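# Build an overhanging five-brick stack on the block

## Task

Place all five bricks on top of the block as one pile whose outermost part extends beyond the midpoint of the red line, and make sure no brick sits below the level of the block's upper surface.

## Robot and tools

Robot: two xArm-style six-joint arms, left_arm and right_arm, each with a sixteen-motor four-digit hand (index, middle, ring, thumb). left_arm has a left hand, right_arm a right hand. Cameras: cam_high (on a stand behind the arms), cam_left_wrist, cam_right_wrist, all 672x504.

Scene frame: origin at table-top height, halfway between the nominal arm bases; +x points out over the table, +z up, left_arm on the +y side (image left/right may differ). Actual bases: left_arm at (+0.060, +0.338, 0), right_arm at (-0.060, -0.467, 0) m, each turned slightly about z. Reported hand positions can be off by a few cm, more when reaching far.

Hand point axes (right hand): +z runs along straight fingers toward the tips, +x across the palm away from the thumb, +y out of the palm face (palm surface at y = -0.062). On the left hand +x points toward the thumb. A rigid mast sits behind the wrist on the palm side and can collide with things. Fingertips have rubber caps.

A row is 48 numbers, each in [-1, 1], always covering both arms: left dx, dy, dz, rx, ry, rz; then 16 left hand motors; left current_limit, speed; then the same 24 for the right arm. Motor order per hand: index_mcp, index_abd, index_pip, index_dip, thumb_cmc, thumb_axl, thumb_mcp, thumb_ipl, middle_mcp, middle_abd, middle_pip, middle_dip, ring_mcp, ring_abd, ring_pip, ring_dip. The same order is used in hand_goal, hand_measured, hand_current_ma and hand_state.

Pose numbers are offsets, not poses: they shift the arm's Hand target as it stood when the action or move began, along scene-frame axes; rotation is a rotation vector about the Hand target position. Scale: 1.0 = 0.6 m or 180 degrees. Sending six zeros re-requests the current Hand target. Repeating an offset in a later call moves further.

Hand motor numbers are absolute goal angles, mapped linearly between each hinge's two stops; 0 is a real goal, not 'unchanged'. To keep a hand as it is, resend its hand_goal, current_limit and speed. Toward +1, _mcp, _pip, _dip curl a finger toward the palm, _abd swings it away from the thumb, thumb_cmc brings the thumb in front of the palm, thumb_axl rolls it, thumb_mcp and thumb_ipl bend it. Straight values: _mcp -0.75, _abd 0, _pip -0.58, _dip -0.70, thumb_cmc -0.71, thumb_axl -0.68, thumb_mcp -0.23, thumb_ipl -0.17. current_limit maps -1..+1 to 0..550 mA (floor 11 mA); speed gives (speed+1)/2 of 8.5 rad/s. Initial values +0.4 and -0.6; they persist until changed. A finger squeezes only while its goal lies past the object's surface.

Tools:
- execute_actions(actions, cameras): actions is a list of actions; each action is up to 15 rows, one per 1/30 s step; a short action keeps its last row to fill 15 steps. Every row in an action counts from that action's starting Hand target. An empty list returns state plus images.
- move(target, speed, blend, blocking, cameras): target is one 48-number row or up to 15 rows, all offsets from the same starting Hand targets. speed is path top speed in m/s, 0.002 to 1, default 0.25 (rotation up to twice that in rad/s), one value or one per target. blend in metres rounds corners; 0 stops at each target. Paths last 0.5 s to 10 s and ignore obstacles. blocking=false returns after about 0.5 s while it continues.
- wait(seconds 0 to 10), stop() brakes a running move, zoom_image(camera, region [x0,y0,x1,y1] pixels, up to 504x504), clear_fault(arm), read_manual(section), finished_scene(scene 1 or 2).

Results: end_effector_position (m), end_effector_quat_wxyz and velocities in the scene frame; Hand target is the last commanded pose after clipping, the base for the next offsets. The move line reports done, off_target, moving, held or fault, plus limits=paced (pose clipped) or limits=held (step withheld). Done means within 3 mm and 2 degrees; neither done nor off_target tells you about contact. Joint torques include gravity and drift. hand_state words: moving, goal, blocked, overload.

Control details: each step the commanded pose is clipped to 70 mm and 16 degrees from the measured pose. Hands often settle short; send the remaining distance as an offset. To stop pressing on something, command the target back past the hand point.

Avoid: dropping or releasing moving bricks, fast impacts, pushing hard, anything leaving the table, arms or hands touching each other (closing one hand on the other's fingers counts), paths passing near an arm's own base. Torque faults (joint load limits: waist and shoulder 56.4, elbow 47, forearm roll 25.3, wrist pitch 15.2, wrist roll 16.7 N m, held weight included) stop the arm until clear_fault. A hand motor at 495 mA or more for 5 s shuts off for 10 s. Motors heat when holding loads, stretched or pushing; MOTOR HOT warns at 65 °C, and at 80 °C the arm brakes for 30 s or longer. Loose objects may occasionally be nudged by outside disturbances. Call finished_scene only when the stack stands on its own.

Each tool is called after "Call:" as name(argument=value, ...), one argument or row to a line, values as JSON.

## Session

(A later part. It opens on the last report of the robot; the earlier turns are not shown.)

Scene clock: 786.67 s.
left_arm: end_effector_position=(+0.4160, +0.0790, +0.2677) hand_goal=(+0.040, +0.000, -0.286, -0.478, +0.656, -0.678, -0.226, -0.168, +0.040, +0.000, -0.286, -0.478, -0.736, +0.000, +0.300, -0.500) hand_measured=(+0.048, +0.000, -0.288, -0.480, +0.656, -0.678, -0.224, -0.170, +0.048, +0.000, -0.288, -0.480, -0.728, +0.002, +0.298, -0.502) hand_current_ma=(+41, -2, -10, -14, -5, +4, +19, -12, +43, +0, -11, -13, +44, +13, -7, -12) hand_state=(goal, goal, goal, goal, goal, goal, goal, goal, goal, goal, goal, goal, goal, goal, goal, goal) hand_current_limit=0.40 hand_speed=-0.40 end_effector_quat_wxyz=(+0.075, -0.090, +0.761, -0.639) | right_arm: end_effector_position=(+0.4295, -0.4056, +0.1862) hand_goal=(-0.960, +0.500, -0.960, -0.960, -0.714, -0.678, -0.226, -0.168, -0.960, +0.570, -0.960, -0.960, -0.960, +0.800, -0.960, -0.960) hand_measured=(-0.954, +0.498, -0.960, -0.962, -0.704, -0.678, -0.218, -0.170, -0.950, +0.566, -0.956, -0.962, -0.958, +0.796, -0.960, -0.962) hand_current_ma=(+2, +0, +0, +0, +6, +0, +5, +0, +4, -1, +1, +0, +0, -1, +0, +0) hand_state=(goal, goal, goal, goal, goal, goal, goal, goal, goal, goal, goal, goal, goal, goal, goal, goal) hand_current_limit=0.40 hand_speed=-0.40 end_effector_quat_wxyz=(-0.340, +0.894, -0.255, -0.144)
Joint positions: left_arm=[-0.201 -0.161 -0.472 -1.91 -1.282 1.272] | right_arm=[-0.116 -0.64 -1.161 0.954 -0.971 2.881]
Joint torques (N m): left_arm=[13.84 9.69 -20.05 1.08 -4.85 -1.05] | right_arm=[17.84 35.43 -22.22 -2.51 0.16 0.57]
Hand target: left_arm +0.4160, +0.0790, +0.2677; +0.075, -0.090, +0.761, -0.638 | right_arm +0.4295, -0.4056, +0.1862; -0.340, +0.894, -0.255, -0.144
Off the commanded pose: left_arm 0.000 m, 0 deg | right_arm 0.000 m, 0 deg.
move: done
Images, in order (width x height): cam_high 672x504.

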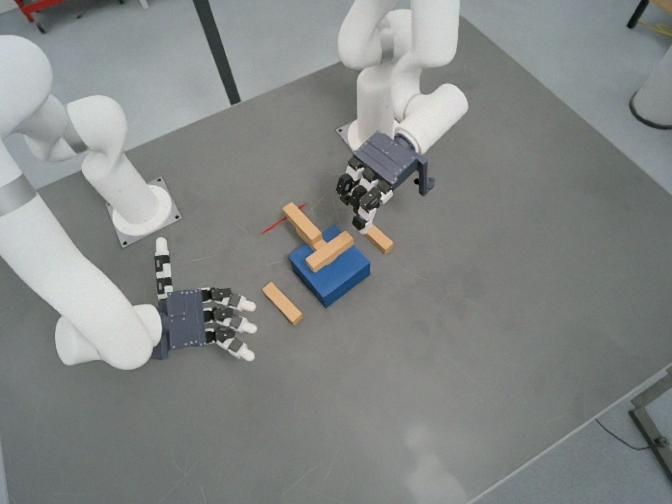

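Call:
move(
  target=[0,0,-0.2017,0,0,0,0.041,0,-0.285,-0.478,0.657,-0.678,-0.226,-0.168,0.041,0,-0.285,-0.478,-0.735,0,0.3,-0.5,0.4,-0.4,0,0,0,0,0,0,-0.96,0.5,-0.96,-0.96,-0.714,-0.678,-0.226,-0.168,-0.96,0.57,-0.96,-0.96,-0.96,0.8,-0.96,-0.96,0.4,-0.4],
  speed=0.2,
  cameras=["cam_high","cam_left_wrist"],
)

Call:
zoom_image(
  camera="cam_high",
  region=[300, 130, 460, 270],
)

Scene clock: 788.93 s.
left_arm: end_effector_position=(+0.4160, +0.0790, +0.1467) hand_goal=(+0.040, +0.000, -0.286, -0.478, +0.656, -0.678, -0.226, -0.168, +0.040, +0.000, -0.286, -0.478, -0.736, +0.000, +0.300, -0.500) hand_measured=(+0.048, +0.000, -0.288, -0.480, +0.656, -0.678, -0.224, -0.170, +0.048, +0.000, -0.288, -0.480, -0.728, +0.002, +0.298, -0.502) hand_current_ma=(+41, -2, -10, -14, -5, +4, +19, -12, +43, +0, -11, -13, +44, +13, -7, -12) hand_state=(goal, goal, goal, goal, goal, goal, goal, goal, goal, goal, goal, goal, goal, goal, goal, goal) hand_current_limit=0.40 hand_speed=-0.40 end_effector_quat_wxyz=(+0.075, -0.090, +0.761, -0.639) | right_arm: end_effector_position=(+0.4295, -0.4056, +0.1862) hand_goal=(-0.960, +0.500, -0.960, -0.960, -0.714, -0.678, -0.226, -0.168, -0.960, +0.570, -0.960, -0.960, -0.960, +0.800, -0.960, -0.960) hand_measured=(-0.954, +0.498, -0.960, -0.962, -0.704, -0.678, -0.218, -0.170, -0.950, +0.566, -0.956, -0.962, -0.958, +0.796, -0.960, -0.962) hand_current_ma=(+2, +0, +0, +0, +6, +0, +5, +0, +4, -1, +1, +0, +0, -1, +0, +0) hand_state=(goal, goal, goal, goal, goal, goal, goal, goal, goal, goal, goal, goal, goal, goal, goal, goal) hand_current_limit=0.40 hand_speed=-0.40 end_effector_quat_wxyz=(-0.340, +0.894, -0.255, -0.144)
Joint positions: left_arm=[-0.201 -0.537 -0.505 -1.984 -1.409 1.6] | right_arm=[-0.116 -0.64 -1.161 0.954 -0.971 2.881]
Joint torques (N m): left_arm=[-11.29 18.06 -14.43 -1.31 -5 1.03] | right_arm=[17.03 36.09 -21.62 -2.44 0.2 0.58]
Hand target: left_arm +0.4160, +0.0790, +0.1467; +0.075, -0.090, +0.761, -0.638 | right_arm +0.4295, -0.4056, +0.1862; -0.340, +0.894, -0.255, -0.144
Off the commanded pose: left_arm 0.000 m, 0 deg | right_arm 0.000 m, 0 deg.
move: done
Images, in order (width x height): cam_high 672x504, cam_left_wrist 672x504.

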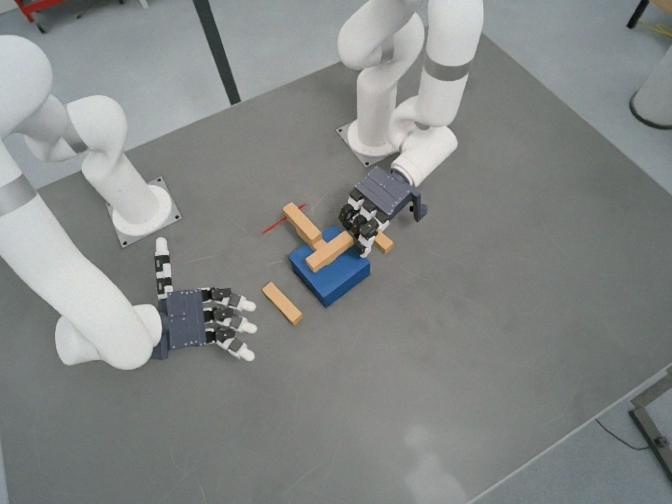

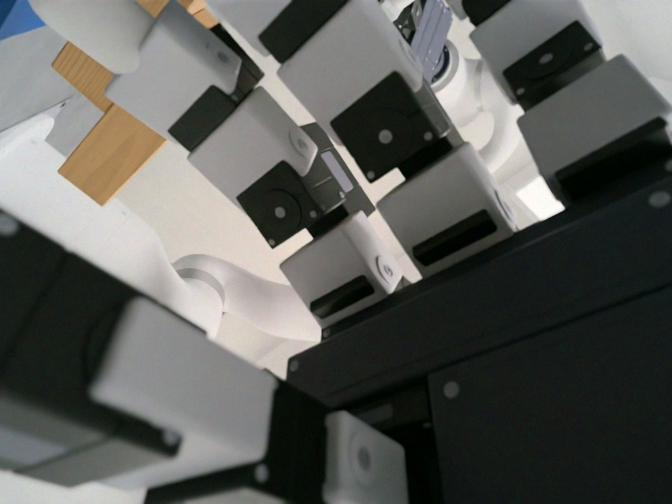

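Scaled by 3.150.

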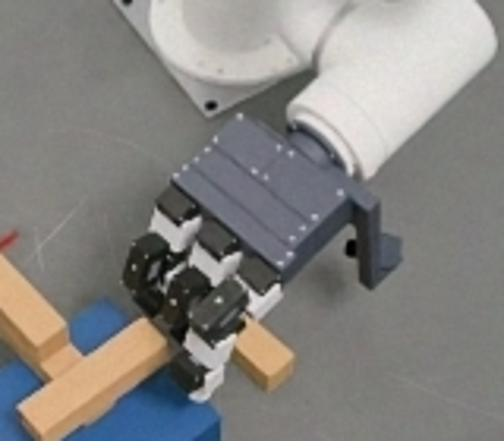

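Call:
move(
  target=[
    [-0.0018,0.0098,0,0,0,0,0.1,0,-0.285,-0.478,0.657,-0.678,-0.226,-0.168,0.1,0,-0.285,-0.478,-0.735,0,0.3,-0.5,0.4,-0.4,0,0,0,0,0,0,-0.96,0.5,-0.96,-0.96,-0.714,-0.678,-0.226,-0.168,-0.96,0.57,-0.96,-0.96,-0.96,0.8,-0.96,-0.96,0.4,-0.4],
    [-0.0018,0.0098,-0.1145,0,0,0,0.1,0,-0.285,-0.478,0.657,-0.678,-0.226,-0.168,0.1,0,-0.285,-0.478,-0.735,0,0.3,-0.5,0.4,-0.4,0,0,0,0,0,0,-0.96,0.5,-0.96,-0.96,-0.714,-0.678,-0.226,-0.168,-0.96,0.57,-0.96,-0.96,-0.96,0.8,-0.96,-0.96,0.4,-0.4],
    [0,0.002,-0.1445,0,0,0,0.1,0,-0.285,-0.478,0.657,-0.678,-0.226,-0.168,0.1,0,-0.285,-0.478,-0.735,0,0.3,-0.5,0.4,-0.4,0,0,0,0,0,0,-0.96,0.5,-0.96,-0.96,-0.714,-0.678,-0.226,-0.168,-0.96,0.57,-0.96,-0.96,-0.96,0.8,-0.96,-0.96,0.4,-0.4],
  ],
  speed=[0.1,0.06,0.04],
  cameras=["cam_high","cam_left_wrist","cam_right_wrist"],
)

Call:
zoom_image(
  camera="cam_high",
  region=[300, 150, 440, 280],
)

Scene clock: 800.53 s.
left_arm: end_effector_position=(+0.4194, +0.0777, +0.0838) hand_goal=(+0.100, +0.000, -0.286, -0.478, +0.656, -0.678, -0.226, -0.168, +0.100, +0.000, -0.286, -0.478, -0.736, +0.000, +0.300, -0.500) hand_measured=(+0.102, +0.000, -0.288, -0.480, +0.656, -0.678, -0.224, -0.170, +0.102, +0.000, -0.288, -0.480, -0.840, -0.012, +0.338, -0.426) hand_current_ma=(+14, -2, -9, -14, -5, +4, +18, -12, +11, +0, -10, -13, -385, -52, +187, +369) hand_state=(goal, goal, goal, goal, goal, goal, goal, goal, goal, goal, goal, goal, blocked, goal, blocked, blocked) hand_current_limit=0.40 hand_speed=-0.40 end_effector_quat_wxyz=(+0.082, -0.091, +0.743, -0.658) | right_arm: end_effector_position=(+0.4295, -0.4056, +0.1862) hand_goal=(-0.960, +0.500, -0.960, -0.960, -0.714, -0.678, -0.226, -0.168, -0.960, +0.570, -0.960, -0.960, -0.960, +0.800, -0.960, -0.960) hand_measured=(-0.954, +0.498, -0.960, -0.962, -0.704, -0.678, -0.218, -0.170, -0.950, +0.566, -0.956, -0.962, -0.958, +0.796, -0.960, -0.962) hand_current_ma=(+2, +0, +0, +0, +6, +0, +5, +0, +4, -1, +1, +0, +0, -1, +0, +0) hand_state=(goal, goal, goal, goal, goal, goal, goal, goal, goal, goal, goal, goal, goal, goal, goal, goal) hand_current_limit=0.40 hand_speed=-0.40 end_effector_quat_wxyz=(-0.340, +0.894, -0.255, -0.144)
Joint positions: left_arm=[-0.188 -0.777 -0.574 -1.991 -1.533 1.76] | right_arm=[-0.116 -0.64 -1.161 0.954 -0.971 2.881]
Joint torques (N m): left_arm=[0.98 37.46 -4.72 -0.05 -2.59 -0.11] | right_arm=[17.54 35.57 -22.16 -2.39 0.18 0.43]
Hand target: left_arm +0.4194, +0.0777, +0.0838; +0.082, -0.091, +0.743, -0.658 (not the last commanded pose) | right_arm +0.4295, -0.4056, +0.1862; -0.340, +0.894, -0.255, -0.144
Off the commanded pose: left_arm 0.024 m, 3 deg | right_arm 0.000 m, 0 deg.
TORQUE FAULT: the external load on joint 5 (wrist pitch) of the left arm reached its load limit, and that arm stopped. The contact can be on any part of that arm beyond that joint, not only on its tool. A torque fault puts only its own arm into a fault stop. That arm's remaining commands of this call were not run. The hold on joint 5 (wrist pitch) of that arm was moved back by the arm itself, up to 3 degrees, as the stop began. That arm is still stopped at the end of this call. While its stop runs, that arm, its gripper or tool too, takes no new command.
CLEAR FAULT: the left arm stays stopped (state 4) until you call clear_fault(arm="left_arm").
End effector pose when the fault began: left_arm: position (+0.4158, +0.0832, +0.0736), quat_wxyz (+0.076, -0.090, +0.760, -0.640)
Joint positions when the fault began: left_arm=[-0.188 -0.777 -0.574 -1.991 -1.481 1.759]
move: fault (left_arm); path passed 2 of 3 targets

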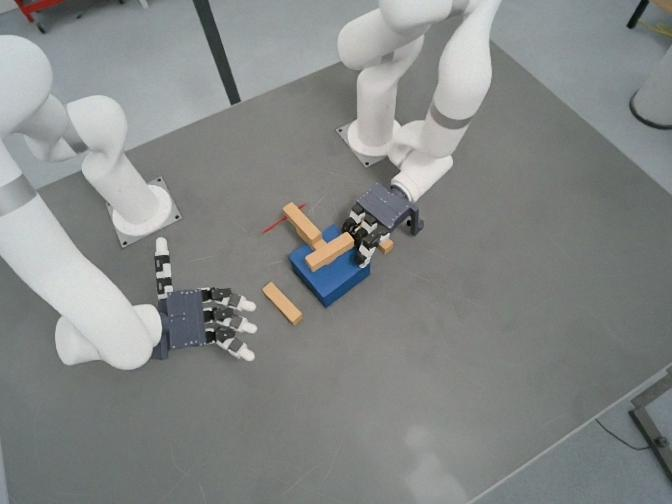

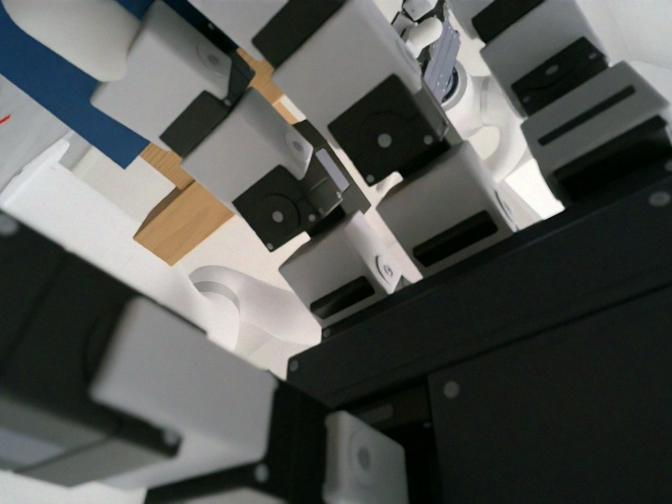

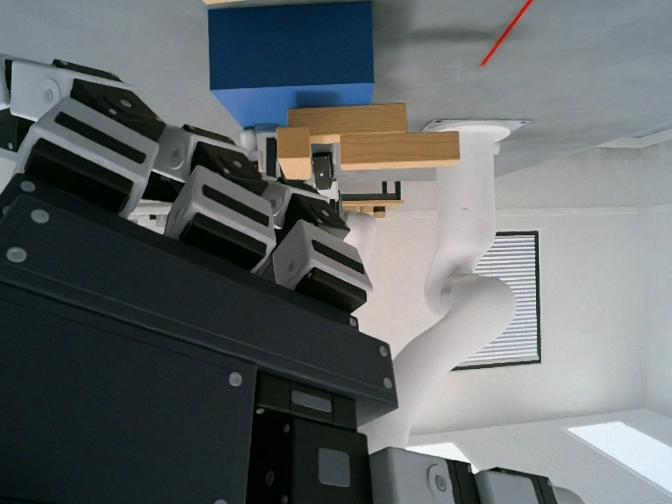

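Scaled by 3.600.

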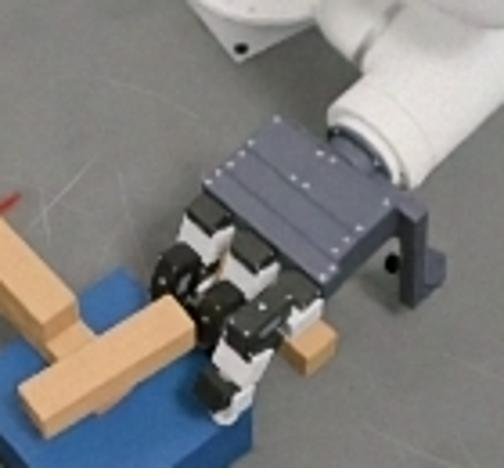

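Call:
clear_fault(
  arm="left_arm",
)

Call:
zoom_image(
  camera="cam_right_wrist",
  region=[205, 0, 485, 200],
)

Scene clock: 801.53 s.
left_arm: end_effector_position=(+0.4194, +0.0777, +0.0838) hand_goal=(+0.100, +0.000, -0.286, -0.478, +0.656, -0.678, -0.226, -0.168, +0.100, +0.000, -0.286, -0.478, -0.736, +0.000, +0.300, -0.500) hand_measured=(+0.102, +0.000, -0.288, -0.480, +0.656, -0.678, -0.224, -0.170, +0.102, +0.000, -0.288, -0.480, -0.840, -0.012, +0.338, -0.426) hand_current_ma=(+14, -2, -9, -14, -5, +4, +18, -12, +11, +0, -10, -13, -385, -52, +187, +368) hand_state=(goal, goal, goal, goal, goal, goal, goal, goal, goal, goal, goal, goal, blocked, goal, blocked, blocked) hand_current_limit=0.40 hand_speed=-0.40 end_effector_quat_wxyz=(+0.082, -0.091, +0.743, -0.658) | right_arm: end_effector_position=(+0.4295, -0.4056, +0.1862) hand_goal=(-0.960, +0.500, -0.960, -0.960, -0.714, -0.678, -0.226, -0.168, -0.960, +0.570, -0.960, -0.960, -0.960, +0.800, -0.960, -0.960) hand_measured=(-0.954, +0.498, -0.960, -0.962, -0.704, -0.678, -0.218, -0.170, -0.950, +0.566, -0.956, -0.962, -0.958, +0.796, -0.960, -0.962) hand_current_ma=(+2, +0, +0, +0, +6, +0, +5, +0, +4, -1, +1, +0, +0, -1, +0, +0) hand_state=(goal, goal, goal, goal, goal, goal, goal, goal, goal, goal, goal, goal, goal, goal, goal, goal) hand_current_limit=0.40 hand_speed=-0.40 end_effector_quat_wxyz=(-0.340, +0.894, -0.255, -0.144)
Joint positions: left_arm=[-0.188 -0.777 -0.574 -1.991 -1.533 1.76] | right_arm=[-0.116 -0.64 -1.161 0.954 -0.971 2.881]
Joint torques (N m): left_arm=[1.66 38.74 -5.32 -0.01 -2.69 -0.17] | right_arm=[17.8 36.62 -21.3 -2.4 0.21 0.35]
Hand target: left_arm +0.4194, +0.0777, +0.0838; +0.082, -0.091, +0.743, -0.658 (not the last commanded pose) | right_arm +0.4295, -0.4056, +0.1862; -0.340, +0.894, -0.255, -0.144
Off the commanded pose: left_arm 0.024 m, 3 deg | right_arm 0.000 m, 0 deg.
TORQUE FAULT, CONTINUED: the left arm's stop, for the torque fault of joint 5 (wrist pitch) that an earlier result reported, is over. The call counts as one of the actions that you can send in this scene. The hold on joint 5 (wrist pitch) of that arm was moved back by the arm itself, up to 3 degrees, as the stop began. That arm's target is now where it stood when the stop ended, not its last command. That arm keeps its grip as last carried out and accepts commands again: back off and push less far.
CLEAR FAULT: your call cleared the left arm's torque fault. If a joint's load stays at its limit, that arm stops again at once.

Scaled by 1.800.
This view is cut from an older image: the scene may have changed since it was taken.

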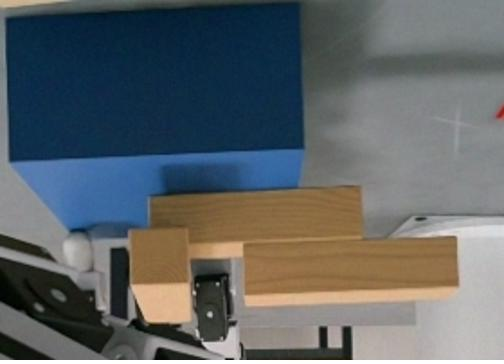

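Call:
move(
  target=[
    [-0.001,0.006,0.05,0,0,0,0.1,0,-0.285,-0.478,0.657,-0.678,-0.226,-0.168,0.1,0,-0.285,-0.478,-0.735,0,0.3,-0.5,0.4,-0.4,0,0,0,0,0,0,-0.96,0.5,-0.96,-0.96,-0.714,-0.678,-0.226,-0.168,-0.96,0.57,-0.96,-0.96,-0.96,0.8,-0.96,-0.96,0.4,-0.4],
    [-0.002,0.010,0.25,0,0,0,0.1,0,-0.285,-0.478,0.657,-0.678,-0.226,-0.168,0.1,0,-0.285,-0.478,-0.735,0,0.3,-0.5,0.4,-0.4,0,0,0,0,0,0,-0.96,0.5,-0.96,-0.96,-0.714,-0.678,-0.226,-0.168,-0.96,0.57,-0.96,-0.96,-0.96,0.8,-0.96,-0.96,0.4,-0.4],
  ],
  speed=[0.04,0.1],
  cameras=["cam_high","cam_left_wrist","cam_right_wrist"],
)

Call:
zoom_image(
  camera="cam_high",
  region=[250, 190, 410, 310],
)

Call:
zoom_image(
  camera="cam_right_wrist",
  region=[205, 0, 485, 200],
)

Scene clock: 806.17 s.
left_arm: end_effector_position=(+0.4182, +0.0837, +0.2338) hand_goal=(+0.100, +0.000, -0.286, -0.478, +0.656, -0.678, -0.226, -0.168, +0.100, +0.000, -0.286, -0.478, -0.736, +0.000, +0.300, -0.500) hand_measured=(+0.102, +0.000, -0.288, -0.480, +0.656, -0.678, -0.224, -0.170, +0.102, +0.000, -0.288, -0.480, -0.730, -0.004, +0.300, -0.498) hand_current_ma=(+14, -2, -9, -14, -5, +4, +18, -12, +11, +0, -10, -13, +35, -14, -2, +10) hand_state=(goal, goal, goal, goal, goal, goal, goal, goal, goal, goal, goal, goal, goal, goal, goal, goal) hand_current_limit=0.40 hand_speed=-0.40 end_effector_quat_wxyz=(+0.082, -0.091, +0.743, -0.658) | right_arm: end_effector_position=(+0.4295, -0.4056, +0.1862) hand_goal=(-0.960, +0.500, -0.960, -0.960, -0.714, -0.678, -0.226, -0.168, -0.960, +0.570, -0.960, -0.960, -0.960, +0.800, -0.960, -0.960) hand_measured=(-0.954, +0.498, -0.960, -0.962, -0.704, -0.678, -0.218, -0.170, -0.950, +0.566, -0.956, -0.962, -0.958, +0.796, -0.960, -0.962) hand_current_ma=(+2, +0, +0, +0, +6, +0, +5, +0, +4, -1, +1, +0, +0, -1, +0, +0) hand_state=(goal, goal, goal, goal, goal, goal, goal, goal, goal, goal, goal, goal, goal, goal, goal, goal) hand_current_limit=0.40 hand_speed=-0.40 end_effector_quat_wxyz=(-0.340, +0.894, -0.255, -0.144)
Joint positions: left_arm=[-0.171 -0.288 -0.463 -1.934 -1.387 1.409] | right_arm=[-0.116 -0.64 -1.161 0.954 -0.971 2.881]
Joint torques (N m): left_arm=[12.87 43.95 -7.35 1.57 1.43 -1.05] | right_arm=[17.39 36.74 -21.6 -2.37 0.22 0.3]
Hand target: left_arm +0.4182, +0.0837, +0.2338; +0.082, -0.091, +0.743, -0.658 | right_arm +0.4295, -0.4056, +0.1862; -0.340, +0.894, -0.255, -0.144
Off the commanded pose: left_arm 0.000 m, 0 deg | right_arm 0.000 m, 0 deg.
move: done

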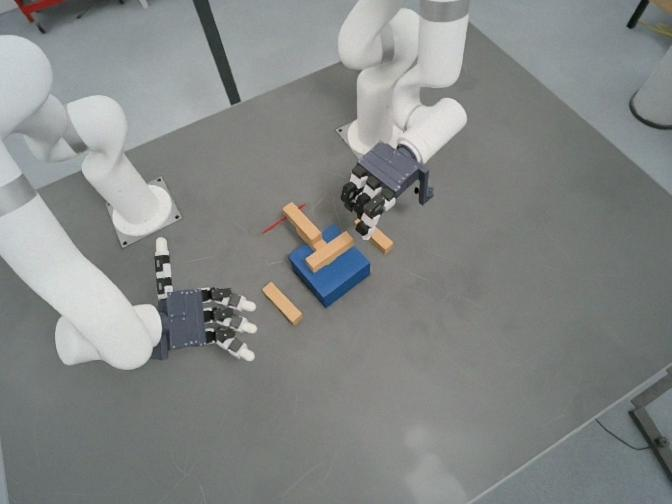

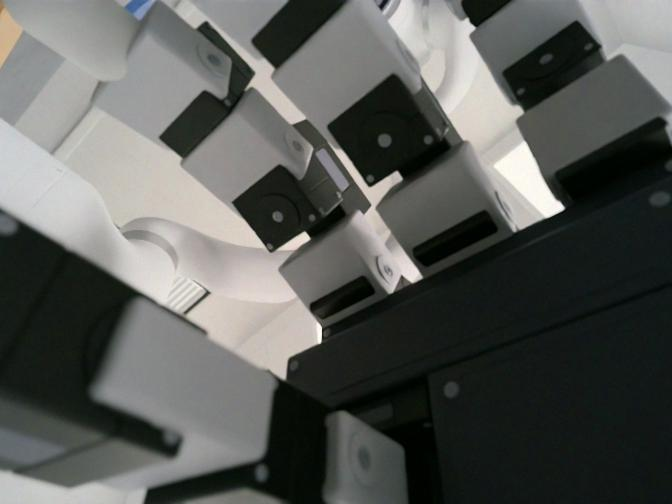

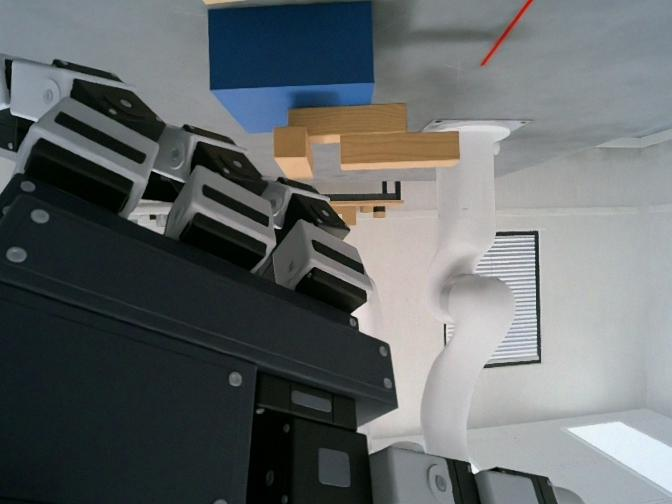

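Scaled by 3.150.

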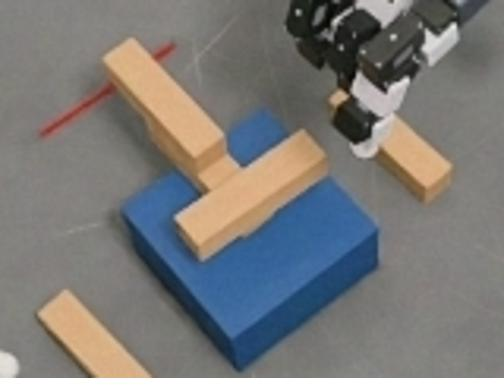

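Scaled by 1.800.

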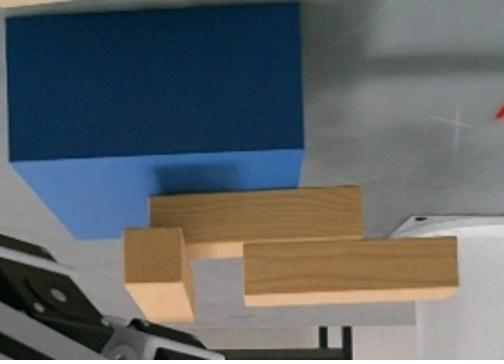

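Call:
zoom_image(
  camera="cam_right_wrist",
  region=[265, 80, 485, 250],
)

Scaled by 2.291.

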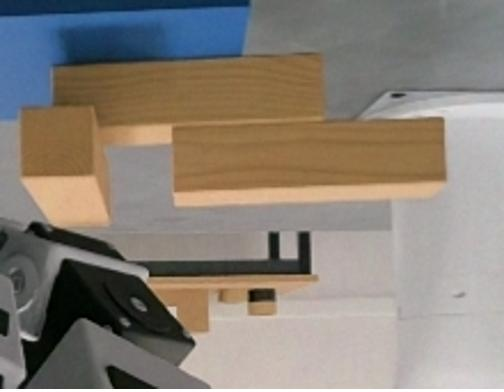

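Call:
move(
  target=[
    [-0.0078,0.0151,-0.1897,0.01665,0.005,-0.0034,0.09,0,-0.285,-0.478,0.657,-0.678,-0.226,-0.168,0.09,0,-0.285,-0.478,-0.95,0,-0.7,-0.8,0.4,-0.4,0,0,0,0,0,0,-0.96,0.5,-0.96,-0.96,-0.714,-0.678,-0.226,-0.168,-0.96,0.57,-0.96,-0.96,-0.96,0.8,-0.96,-0.96,0.4,-0.4],
  ],
  speed=0.12,
  cameras=["cam_high","cam_left_wrist","cam_right_wrist"],
)

Call:
zoom_image(
  camera="cam_high",
  region=[300, 150, 440, 280],
)

Call:
zoom_image(
  camera="cam_right_wrist",
  region=[205, 0, 485, 200],
)

Scene clock: 829.20 s.
left_arm: end_effector_position=(+0.4135, +0.0928, +0.1200) hand_goal=(+0.090, +0.000, -0.286, -0.478, +0.656, -0.678, -0.226, -0.168, +0.090, +0.000, -0.286, -0.478, -0.950, +0.000, -0.700, -0.800) hand_measured=(+0.098, +0.000, -0.288, -0.480, +0.656, -0.678, -0.224, -0.170, +0.098, +0.000, -0.288, -0.480, -0.930, -0.004, -0.692, -0.796) hand_current_ma=(+46, -2, -9, -14, -5, +4, +18, -12, +47, +0, -10, -13, +108, -14, +39, +16) hand_state=(goal, goal, goal, goal, goal, goal, goal, goal, goal, goal, goal, goal, blocked, goal, goal, goal) hand_current_limit=0.40 hand_speed=-0.40 end_effector_quat_wxyz=(+0.075, -0.090, +0.761, -0.638) | right_arm: end_effector_position=(+0.4295, -0.4056, +0.1862) hand_goal=(-0.960, +0.500, -0.960, -0.960, -0.714, -0.678, -0.226, -0.168, -0.960, +0.570, -0.960, -0.960, -0.960, +0.800, -0.960, -0.960) hand_measured=(-0.954, +0.498, -0.960, -0.962, -0.704, -0.678, -0.218, -0.170, -0.950, +0.566, -0.956, -0.962, -0.958, +0.796, -0.960, -0.962) hand_current_ma=(+2, +0, +0, +0, +6, +0, +5, +0, +4, -1, +1, +0, +0, -1, +0, +0) hand_state=(goal, goal, goal, goal, goal, goal, goal, goal, goal, goal, goal, goal, goal, goal, goal, goal) hand_current_limit=0.40 hand_speed=-0.40 end_effector_quat_wxyz=(-0.340, +0.894, -0.255, -0.144)
Joint positions: left_arm=[-0.162 -0.621 -0.516 -1.954 -1.435 1.67] | right_arm=[-0.116 -0.64 -1.161 0.954 -0.971 2.881]
Joint torques (N m): left_arm=[10.45 18.92 -13 -1.09 -4.94 0.96] | right_arm=[17.32 35.07 -22.01 -2.12 0.26 0.26]
Hand target: left_arm +0.4135, +0.0928, +0.1200; +0.075, -0.090, +0.761, -0.638 | right_arm +0.4295, -0.4056, +0.1862; -0.340, +0.894, -0.255, -0.144
Off the commanded pose: left_arm 0.000 m, 0 deg | right_arm 0.000 m, 0 deg.
move: done

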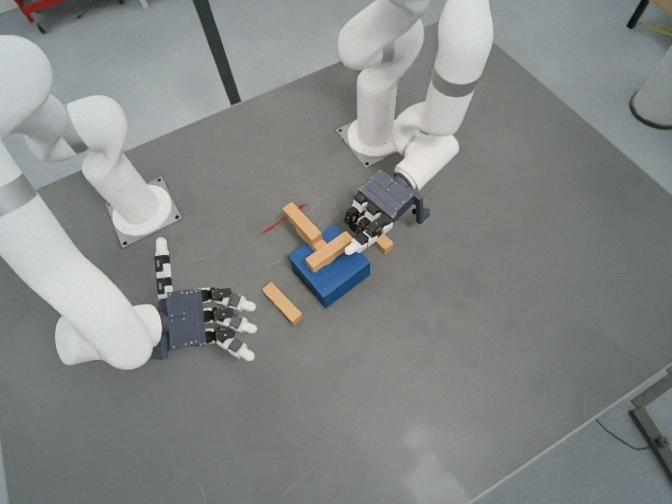

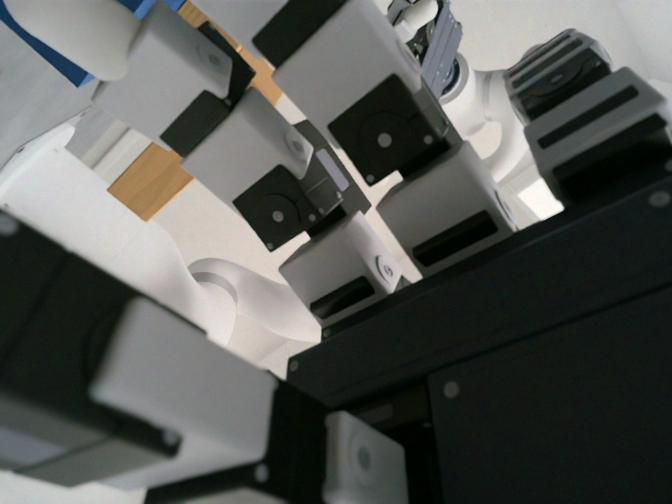

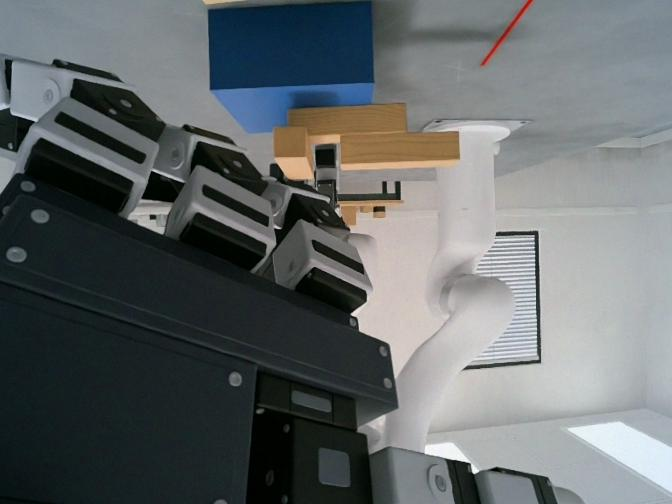

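Scaled by 3.600.

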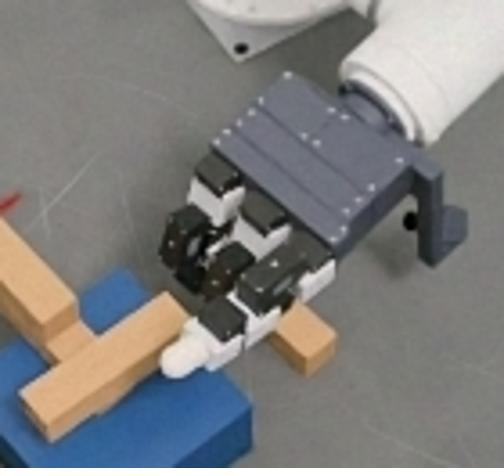

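Scaled by 1.800.

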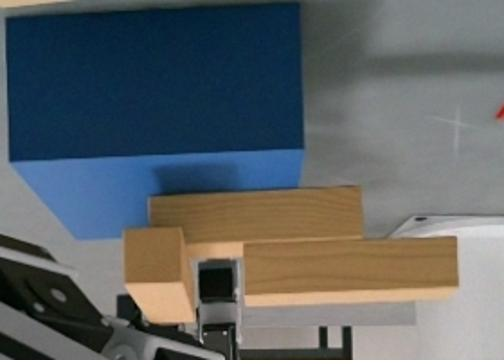

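Call:
move(
  target=[
    [0,0,-0.05,0,0,0,0.09,0,-0.285,-0.478,0.657,-0.678,-0.226,-0.168,0.09,0,-0.285,-0.478,-0.95,0,-0.7,-0.8,0.4,-0.4,0,0,0,0,0,0,-0.96,0.5,-0.96,-0.96,-0.714,-0.678,-0.226,-0.168,-0.96,0.57,-0.96,-0.96,-0.96,0.8,-0.96,-0.96,0.4,-0.4],
  ],
  speed=0.06,
  cameras=["cam_high","cam_left_wrist","cam_right_wrist"],
)

Call:
zoom_image(
  camera="cam_high",
  region=[300, 150, 440, 280],
)

Call:
zoom_image(
  camera="cam_right_wrist",
  region=[205, 0, 485, 200],
)

Scene clock: 832.57 s.
left_arm: end_effector_position=(+0.4135, +0.0928, +0.0900) hand_goal=(+0.090, +0.000, -0.286, -0.478, +0.656, -0.678, -0.226, -0.168, +0.090, +0.000, -0.286, -0.478, -0.950, +0.000, -0.700, -0.800) hand_measured=(+0.098, +0.000, -0.288, -0.480, +0.656, -0.678, -0.224, -0.170, +0.098, +0.000, -0.288, -0.480, -0.930, -0.004, -0.692, -0.796) hand_current_ma=(+45, -2, -9, -14, -5, +4, +18, -12, +47, +0, -10, -13, +108, -14, +38, +16) hand_state=(goal, goal, goal, goal, goal, goal, goal, goal, goal, goal, goal, goal, blocked, goal, goal, goal) hand_current_limit=0.40 hand_speed=-0.40 end_effector_quat_wxyz=(+0.075, -0.090, +0.761, -0.638) | right_arm: end_effector_position=(+0.4295, -0.4056, +0.1862) hand_goal=(-0.960, +0.500, -0.960, -0.960, -0.714, -0.678, -0.226, -0.168, -0.960, +0.570, -0.960, -0.960, -0.960, +0.800, -0.960, -0.960) hand_measured=(-0.954, +0.498, -0.960, -0.962, -0.704, -0.678, -0.218, -0.170, -0.950, +0.566, -0.956, -0.962, -0.958, +0.796, -0.960, -0.962) hand_current_ma=(+2, +0, +0, +0, +6, +0, +5, +0, +4, -1, +1, +0, +0, -1, +0, +0) hand_state=(goal, goal, goal, goal, goal, goal, goal, goal, goal, goal, goal, goal, goal, goal, goal, goal) hand_current_limit=0.40 hand_speed=-0.40 end_effector_quat_wxyz=(-0.340, +0.894, -0.255, -0.144)
Joint positions: left_arm=[-0.162 -0.719 -0.546 -1.961 -1.461 1.733] | right_arm=[-0.116 -0.64 -1.161 0.954 -0.971 2.881]
Joint torques (N m): left_arm=[-0.68 21.43 -11.34 -0.76 -4.89 1.04] | right_arm=[17.78 35.45 -21.28 -2.32 0.25 0.03]
Hand target: left_arm +0.4135, +0.0928, +0.0900; +0.075, -0.090, +0.761, -0.638 | right_arm +0.4295, -0.4056, +0.1862; -0.340, +0.894, -0.255, -0.144
Off the commanded pose: left_arm 0.000 m, 0 deg | right_arm 0.000 m, 0 deg.
move: done

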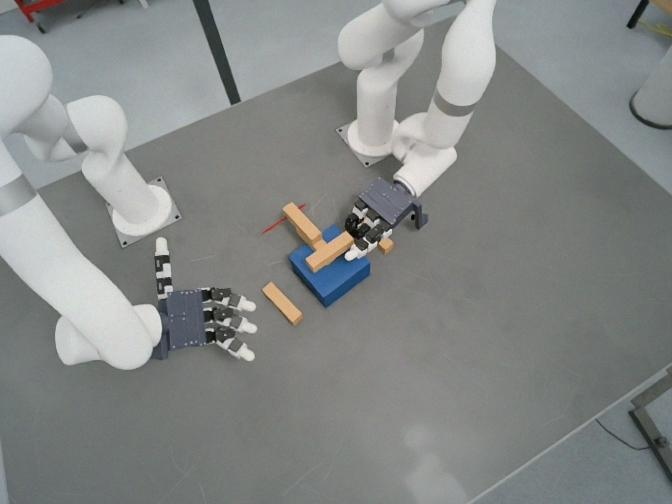

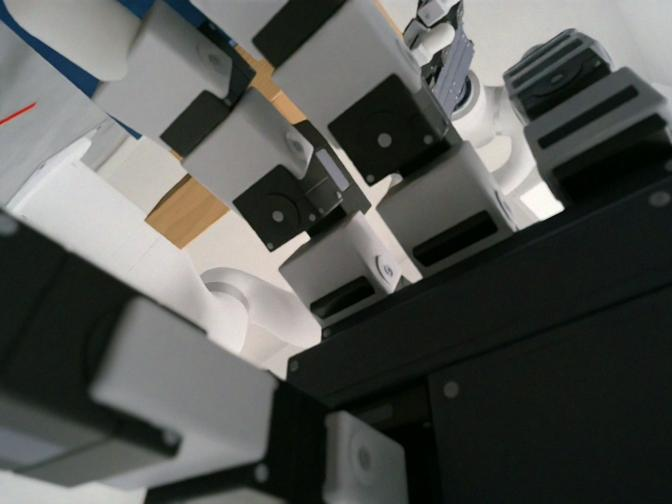

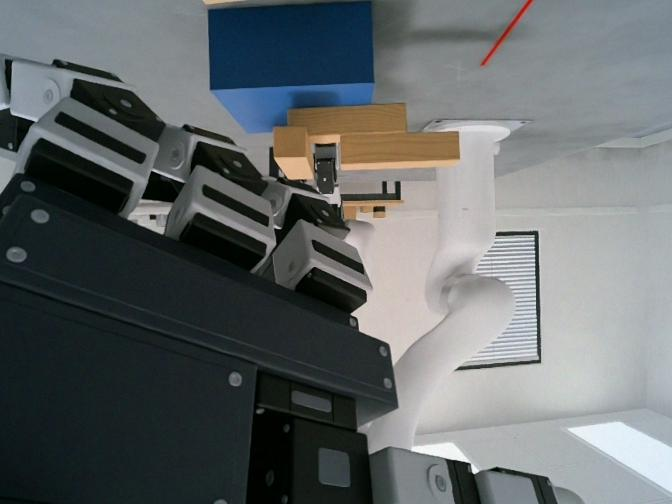

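Scaled by 3.600.

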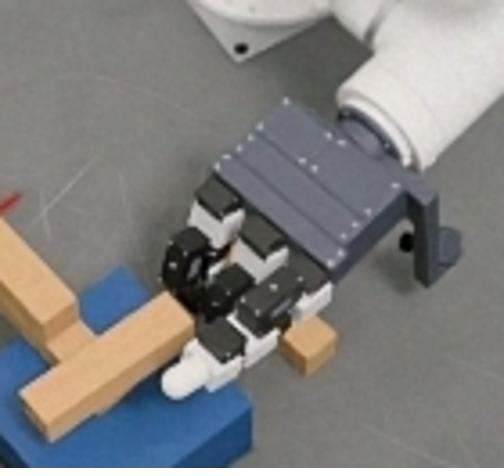

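Scaled by 1.800.

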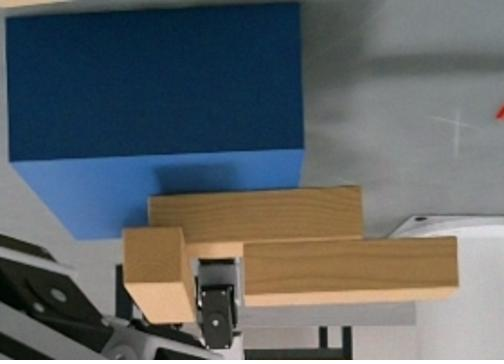

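Call:
move(
  target=[
    [0,0,0,0,0,0,0.09,0,-0.285,-0.478,0.657,-0.678,-0.226,-0.168,0.09,0,-0.285,-0.478,-0.95,0.35,-0.7,-0.8,0.4,-0.4,0,0,0,0,0,0,-0.96,0.5,-0.96,-0.96,-0.714,-0.678,-0.226,-0.168,-0.96,0.57,-0.96,-0.96,-0.96,0.8,-0.96,-0.96,0.4,-0.4],
    [0,0,-0.025,0,0,0,0.09,0,-0.285,-0.478,0.657,-0.678,-0.226,-0.168,0.09,0,-0.285,-0.478,-0.95,0.35,-0.7,-0.8,0.4,-0.4,0,0,0,0,0,0,-0.96,0.5,-0.96,-0.96,-0.714,-0.678,-0.226,-0.168,-0.96,0.57,-0.96,-0.96,-0.96,0.8,-0.96,-0.96,0.4,-0.4],
  ],
  speed=0.05,
  cameras=["cam_high","cam_right_wrist"],
)

Call:
zoom_image(
  camera="cam_right_wrist",
  region=[205, 0, 485, 200],
)

Scene clock: 836.37 s.
left_arm: end_effector_position=(+0.4135, +0.0927, +0.0750) hand_goal=(+0.090, +0.000, -0.286, -0.478, +0.656, -0.678, -0.226, -0.168, +0.090, +0.000, -0.286, -0.478, -0.950, +0.350, -0.700, -0.800) hand_measured=(+0.098, +0.000, -0.288, -0.480, +0.656, -0.678, -0.224, -0.170, +0.098, +0.000, -0.288, -0.480, -0.930, +0.346, -0.692, -0.796) hand_current_ma=(+45, -2, -9, -14, -5, +4, +18, -12, +47, +0, -10, -13, +108, -13, +38, +16) hand_state=(goal, goal, goal, goal, goal, goal, goal, goal, goal, goal, goal, goal, blocked, goal, goal, goal) hand_current_limit=0.40 hand_speed=-0.40 end_effector_quat_wxyz=(+0.075, -0.090, +0.761, -0.638) | right_arm: end_effector_position=(+0.4295, -0.4056, +0.1862) hand_goal=(-0.960, +0.500, -0.960, -0.960, -0.714, -0.678, -0.226, -0.168, -0.960, +0.570, -0.960, -0.960, -0.960, +0.800, -0.960, -0.960) hand_measured=(-0.954, +0.498, -0.960, -0.962, -0.704, -0.678, -0.218, -0.170, -0.950, +0.566, -0.956, -0.962, -0.958, +0.796, -0.960, -0.962) hand_current_ma=(+2, +0, +0, +0, +6, +0, +5, +0, +4, -1, +1, +0, +0, -1, +0, +0) hand_state=(goal, goal, goal, goal, goal, goal, goal, goal, goal, goal, goal, goal, goal, goal, goal, goal) hand_current_limit=0.40 hand_speed=-0.40 end_effector_quat_wxyz=(-0.340, +0.894, -0.255, -0.144)
Joint positions: left_arm=[-0.162 -0.768 -0.564 -1.965 -1.473 1.762] | right_arm=[-0.116 -0.64 -1.161 0.954 -0.971 2.881]
Joint torques (N m): left_arm=[-7.83 21.98 -11.19 -1.16 -4.89 1.05] | right_arm=[16.51 36.46 -21.47 -2.38 0.16 0.04]
Hand target: left_arm +0.4135, +0.0928, +0.0750; +0.075, -0.090, +0.761, -0.638 | right_arm +0.4295, -0.4056, +0.1862; -0.340, +0.894, -0.255, -0.144
Off the commanded pose: left_arm 0.000 m, 0 deg | right_arm 0.000 m, 0 deg.
move: done
Images, in order (width x height): cam_high 672x504, cam_right_wrist 672x504.

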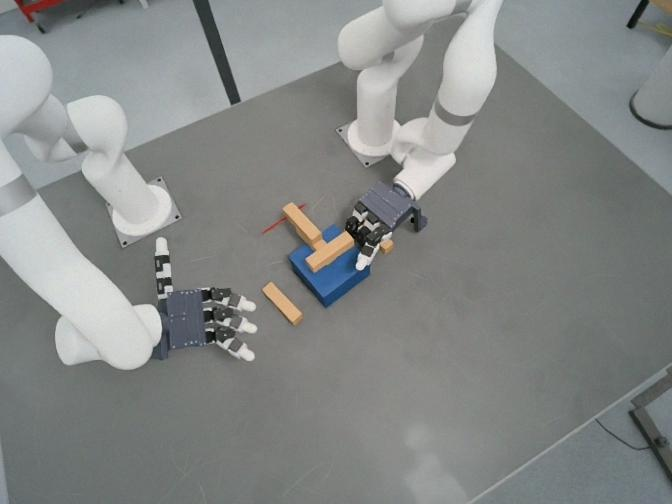

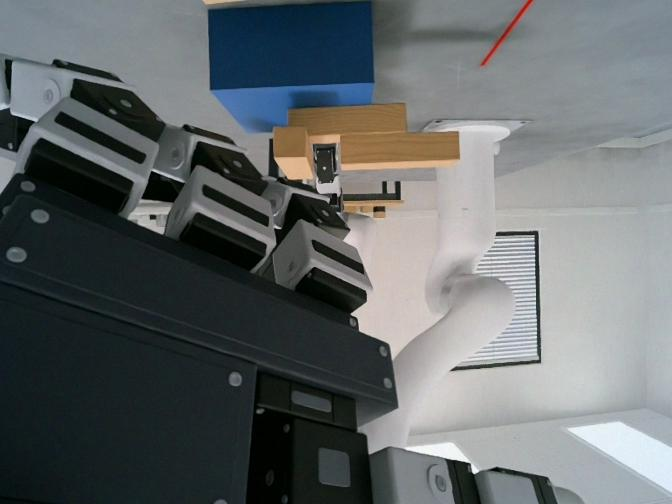

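Scaled by 1.800.

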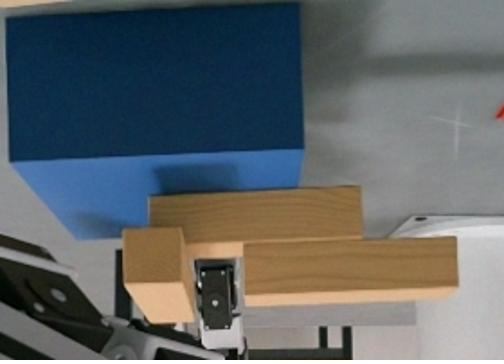

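Call:
move(
  target=[
    [0,0,-0.025,0,0,0,0.09,0,-0.285,-0.478,0.657,-0.678,-0.226,-0.168,0.09,0,-0.285,-0.478,-0.95,0.35,-0.7,-0.8,0.4,-0.4,0,0,0,0,0,0,-0.96,0.5,-0.96,-0.96,-0.714,-0.678,-0.226,-0.168,-0.96,0.57,-0.96,-0.96,-0.96,0.8,-0.96,-0.96,0.4,-0.4],
    [0.0028,-0.0147,-0.025,0,0,0,0.09,0,-0.285,-0.478,0.657,-0.678,-0.226,-0.168,0.09,0,-0.285,-0.478,-0.95,0.35,-0.7,-0.8,0.4,-0.4,0,0,0,0,0,0,-0.96,0.5,-0.96,-0.96,-0.714,-0.678,-0.226,-0.168,-0.96,0.57,-0.96,-0.96,-0.96,0.8,-0.96,-0.96,0.4,-0.4],
    [0.0028,-0.0147,-0.025,0,0,0,0.26,0,-0.285,-0.478,0.657,-0.678,0.067,-0.168,0.26,0,-0.285,-0.478,-0.95,0.35,-0.7,-0.8,0.2,-0.9,0,0,0,0,0,0,-0.96,0.5,-0.96,-0.96,-0.714,-0.678,-0.226,-0.168,-0.96,0.57,-0.96,-0.96,-0.96,0.8,-0.96,-0.96,0.4,-0.4],
  ],
  speed=[0.05,0.05,0.05],
  cameras=["cam_high","cam_left_wrist","cam_right_wrist"],
)

Call:
zoom_image(
  camera="cam_right_wrist",
  region=[205, 0, 485, 200],
)

Call:
zoom_image(
  camera="cam_high",
  region=[300, 150, 440, 280],
)

Scene clock: 841.07 s.
left_arm: end_effector_position=(+0.4152, +0.0839, +0.0600) hand_goal=(+0.260, +0.000, -0.286, -0.478, +0.656, -0.678, +0.066, -0.168, +0.260, +0.000, -0.286, -0.478, -0.950, +0.350, -0.700, -0.800) hand_measured=(+0.252, +0.000, -0.290, -0.480, +0.656, -0.678, -0.080, -0.176, +0.252, +0.000, -0.290, -0.480, -0.930, +0.348, -0.692, -0.796) hand_current_ma=(-37, -2, -16, -14, -5, +4, -330, -59, -37, +0, -17, -13, +108, -13, +38, +16) hand_state=(goal, goal, goal, goal, goal, goal, blocked, goal, goal, goal, goal, goal, blocked, goal, goal, goal) hand_current_limit=0.20 hand_speed=-0.90 end_effector_quat_wxyz=(+0.075, -0.090, +0.761, -0.638) | right_arm: end_effector_position=(+0.4295, -0.4056, +0.1862) hand_goal=(-0.960, +0.500, -0.960, -0.960, -0.714, -0.678, -0.226, -0.168, -0.960, +0.570, -0.960, -0.960, -0.960, +0.800, -0.960, -0.960) hand_measured=(-0.954, +0.498, -0.960, -0.962, -0.704, -0.678, -0.218, -0.170, -0.950, +0.566, -0.956, -0.962, -0.958, +0.796, -0.960, -0.962) hand_current_ma=(+2, +0, +0, +0, +6, +0, +5, +0, +4, -1, +1, +0, +0, -1, +0, +0) hand_state=(goal, goal, goal, goal, goal, goal, goal, goal, goal, goal, goal, goal, goal, goal, goal, goal) hand_current_limit=0.40 hand_speed=-0.40 end_effector_quat_wxyz=(-0.340, +0.894, -0.255, -0.144)
Joint positions: left_arm=[-0.187 -0.818 -0.59 -1.991 -1.487 1.782] | right_arm=[-0.116 -0.64 -1.161 0.954 -0.971 2.881]
Joint torques (N m): left_arm=[-10.17 23.76 -10.54 -0.8 -4.64 -1.12] | right_arm=[17.23 35.4 -21.37 -2.33 0.25 -0.13]
Hand target: left_arm +0.4152, +0.0839, +0.0600; +0.075, -0.090, +0.761, -0.638 | right_arm +0.4295, -0.4056, +0.1862; -0.340, +0.894, -0.255, -0.144
Off the commanded pose: left_arm 0.000 m, 0 deg | right_arm 0.000 m, 0 deg.
move: done

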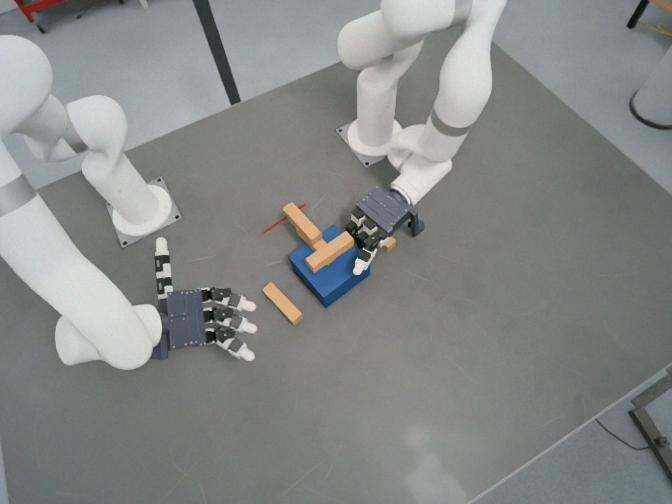

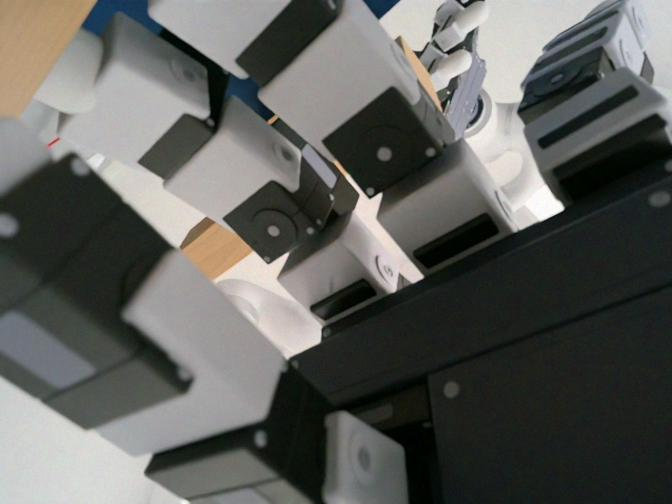

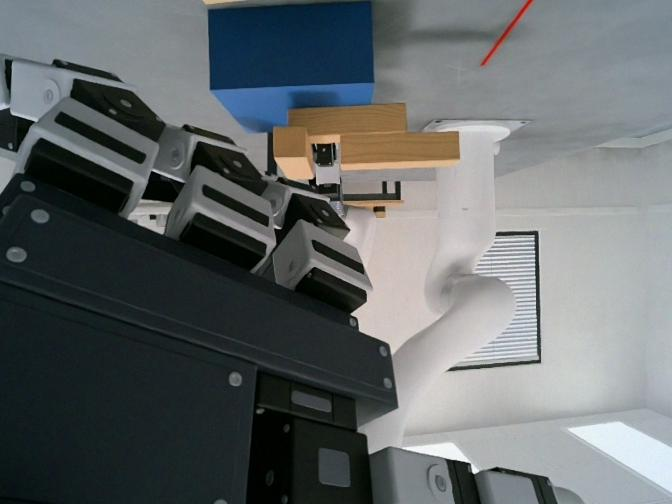

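Scaled by 1.800.

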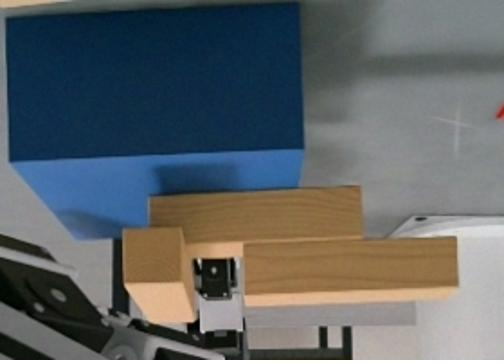

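Scaled by 3.600.

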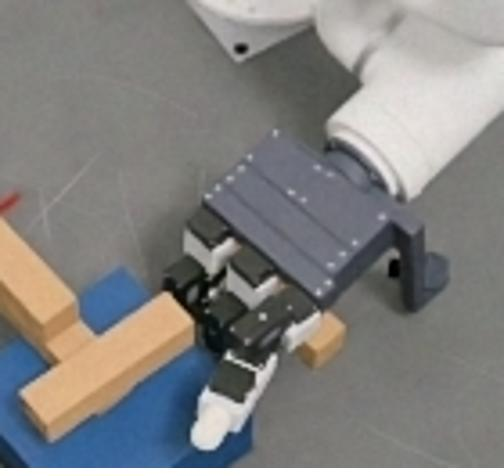

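Call:
move(
  target=[-0.0007,0.0033,0,0,0,0,0.26,0,-0.285,-0.478,0.657,-0.678,0.067,-0.168,0.26,0,-0.285,-0.478,-0.95,0.35,-0.7,-0.8,0.2,-0.9,0,0,0,0,0,0,-0.96,0.5,-0.96,-0.96,-0.714,-0.678,-0.226,-0.168,-0.96,0.57,-0.96,-0.96,-0.96,0.8,-0.96,-0.96,0.4,-0.4],
  speed=0.02,
)

Scene clock: 844.50 s.
left_arm: end_effector_position=(+0.4148, +0.0859, +0.0600) hand_goal=(+0.260, +0.000, -0.286, -0.478, +0.656, -0.678, +0.066, -0.168, +0.260, +0.000, -0.286, -0.478, -0.950, +0.350, -0.700, -0.800) hand_measured=(+0.250, +0.000, -0.290, -0.480, +0.656, -0.678, -0.076, -0.178, +0.250, +0.000, -0.290, -0.480, -0.930, +0.348, -0.692, -0.796) hand_current_ma=(-54, -2, -17, -14, -5, +4, -330, -61, -52, +0, -17, -13, +108, -13, +38, +16) hand_state=(goal, goal, goal, goal, goal, goal, blocked, goal, goal, goal, goal, goal, blocked, goal, goal, goal) hand_current_limit=0.20 hand_speed=-0.90 end_effector_quat_wxyz=(+0.075, -0.090, +0.761, -0.639) | right_arm: end_effector_position=(+0.4295, -0.4056, +0.1862) hand_goal=(-0.960, +0.500, -0.960, -0.960, -0.714, -0.678, -0.226, -0.168, -0.960, +0.570, -0.960, -0.960, -0.960, +0.800, -0.960, -0.960) hand_measured=(-0.954, +0.498, -0.960, -0.962, -0.704, -0.678, -0.218, -0.170, -0.950, +0.566, -0.956, -0.962, -0.958, +0.796, -0.960, -0.962) hand_current_ma=(+2, +0, +0, +0, +6, +0, +5, +0, +4, -1, +1, +0, +0, -1, +0, +0) hand_state=(goal, goal, goal, goal, goal, goal, goal, goal, goal, goal, goal, goal, goal, goal, goal, goal) hand_current_limit=0.40 hand_speed=-0.40 end_effector_quat_wxyz=(-0.340, +0.894, -0.255, -0.144)
Joint positions: left_arm=[-0.182 -0.817 -0.588 -1.986 -1.487 1.784] | right_arm=[-0.116 -0.64 -1.161 0.954 -0.971 2.881]
Joint torques (N m): left_arm=[14.03 54.4 0.08 1.84 1.93 1.1] | right_arm=[17.38 35.68 -21.61 -2.61 0.31 -0.2]
Hand target: left_arm +0.4148, +0.0859, +0.0600; +0.075, -0.090, +0.761, -0.638 | right_arm +0.4295, -0.4056, +0.1862; -0.340, +0.894, -0.255, -0.144
Off the commanded pose: left_arm 0.000 m, 0 deg | right_arm 0.000 m, 0 deg.
move: done


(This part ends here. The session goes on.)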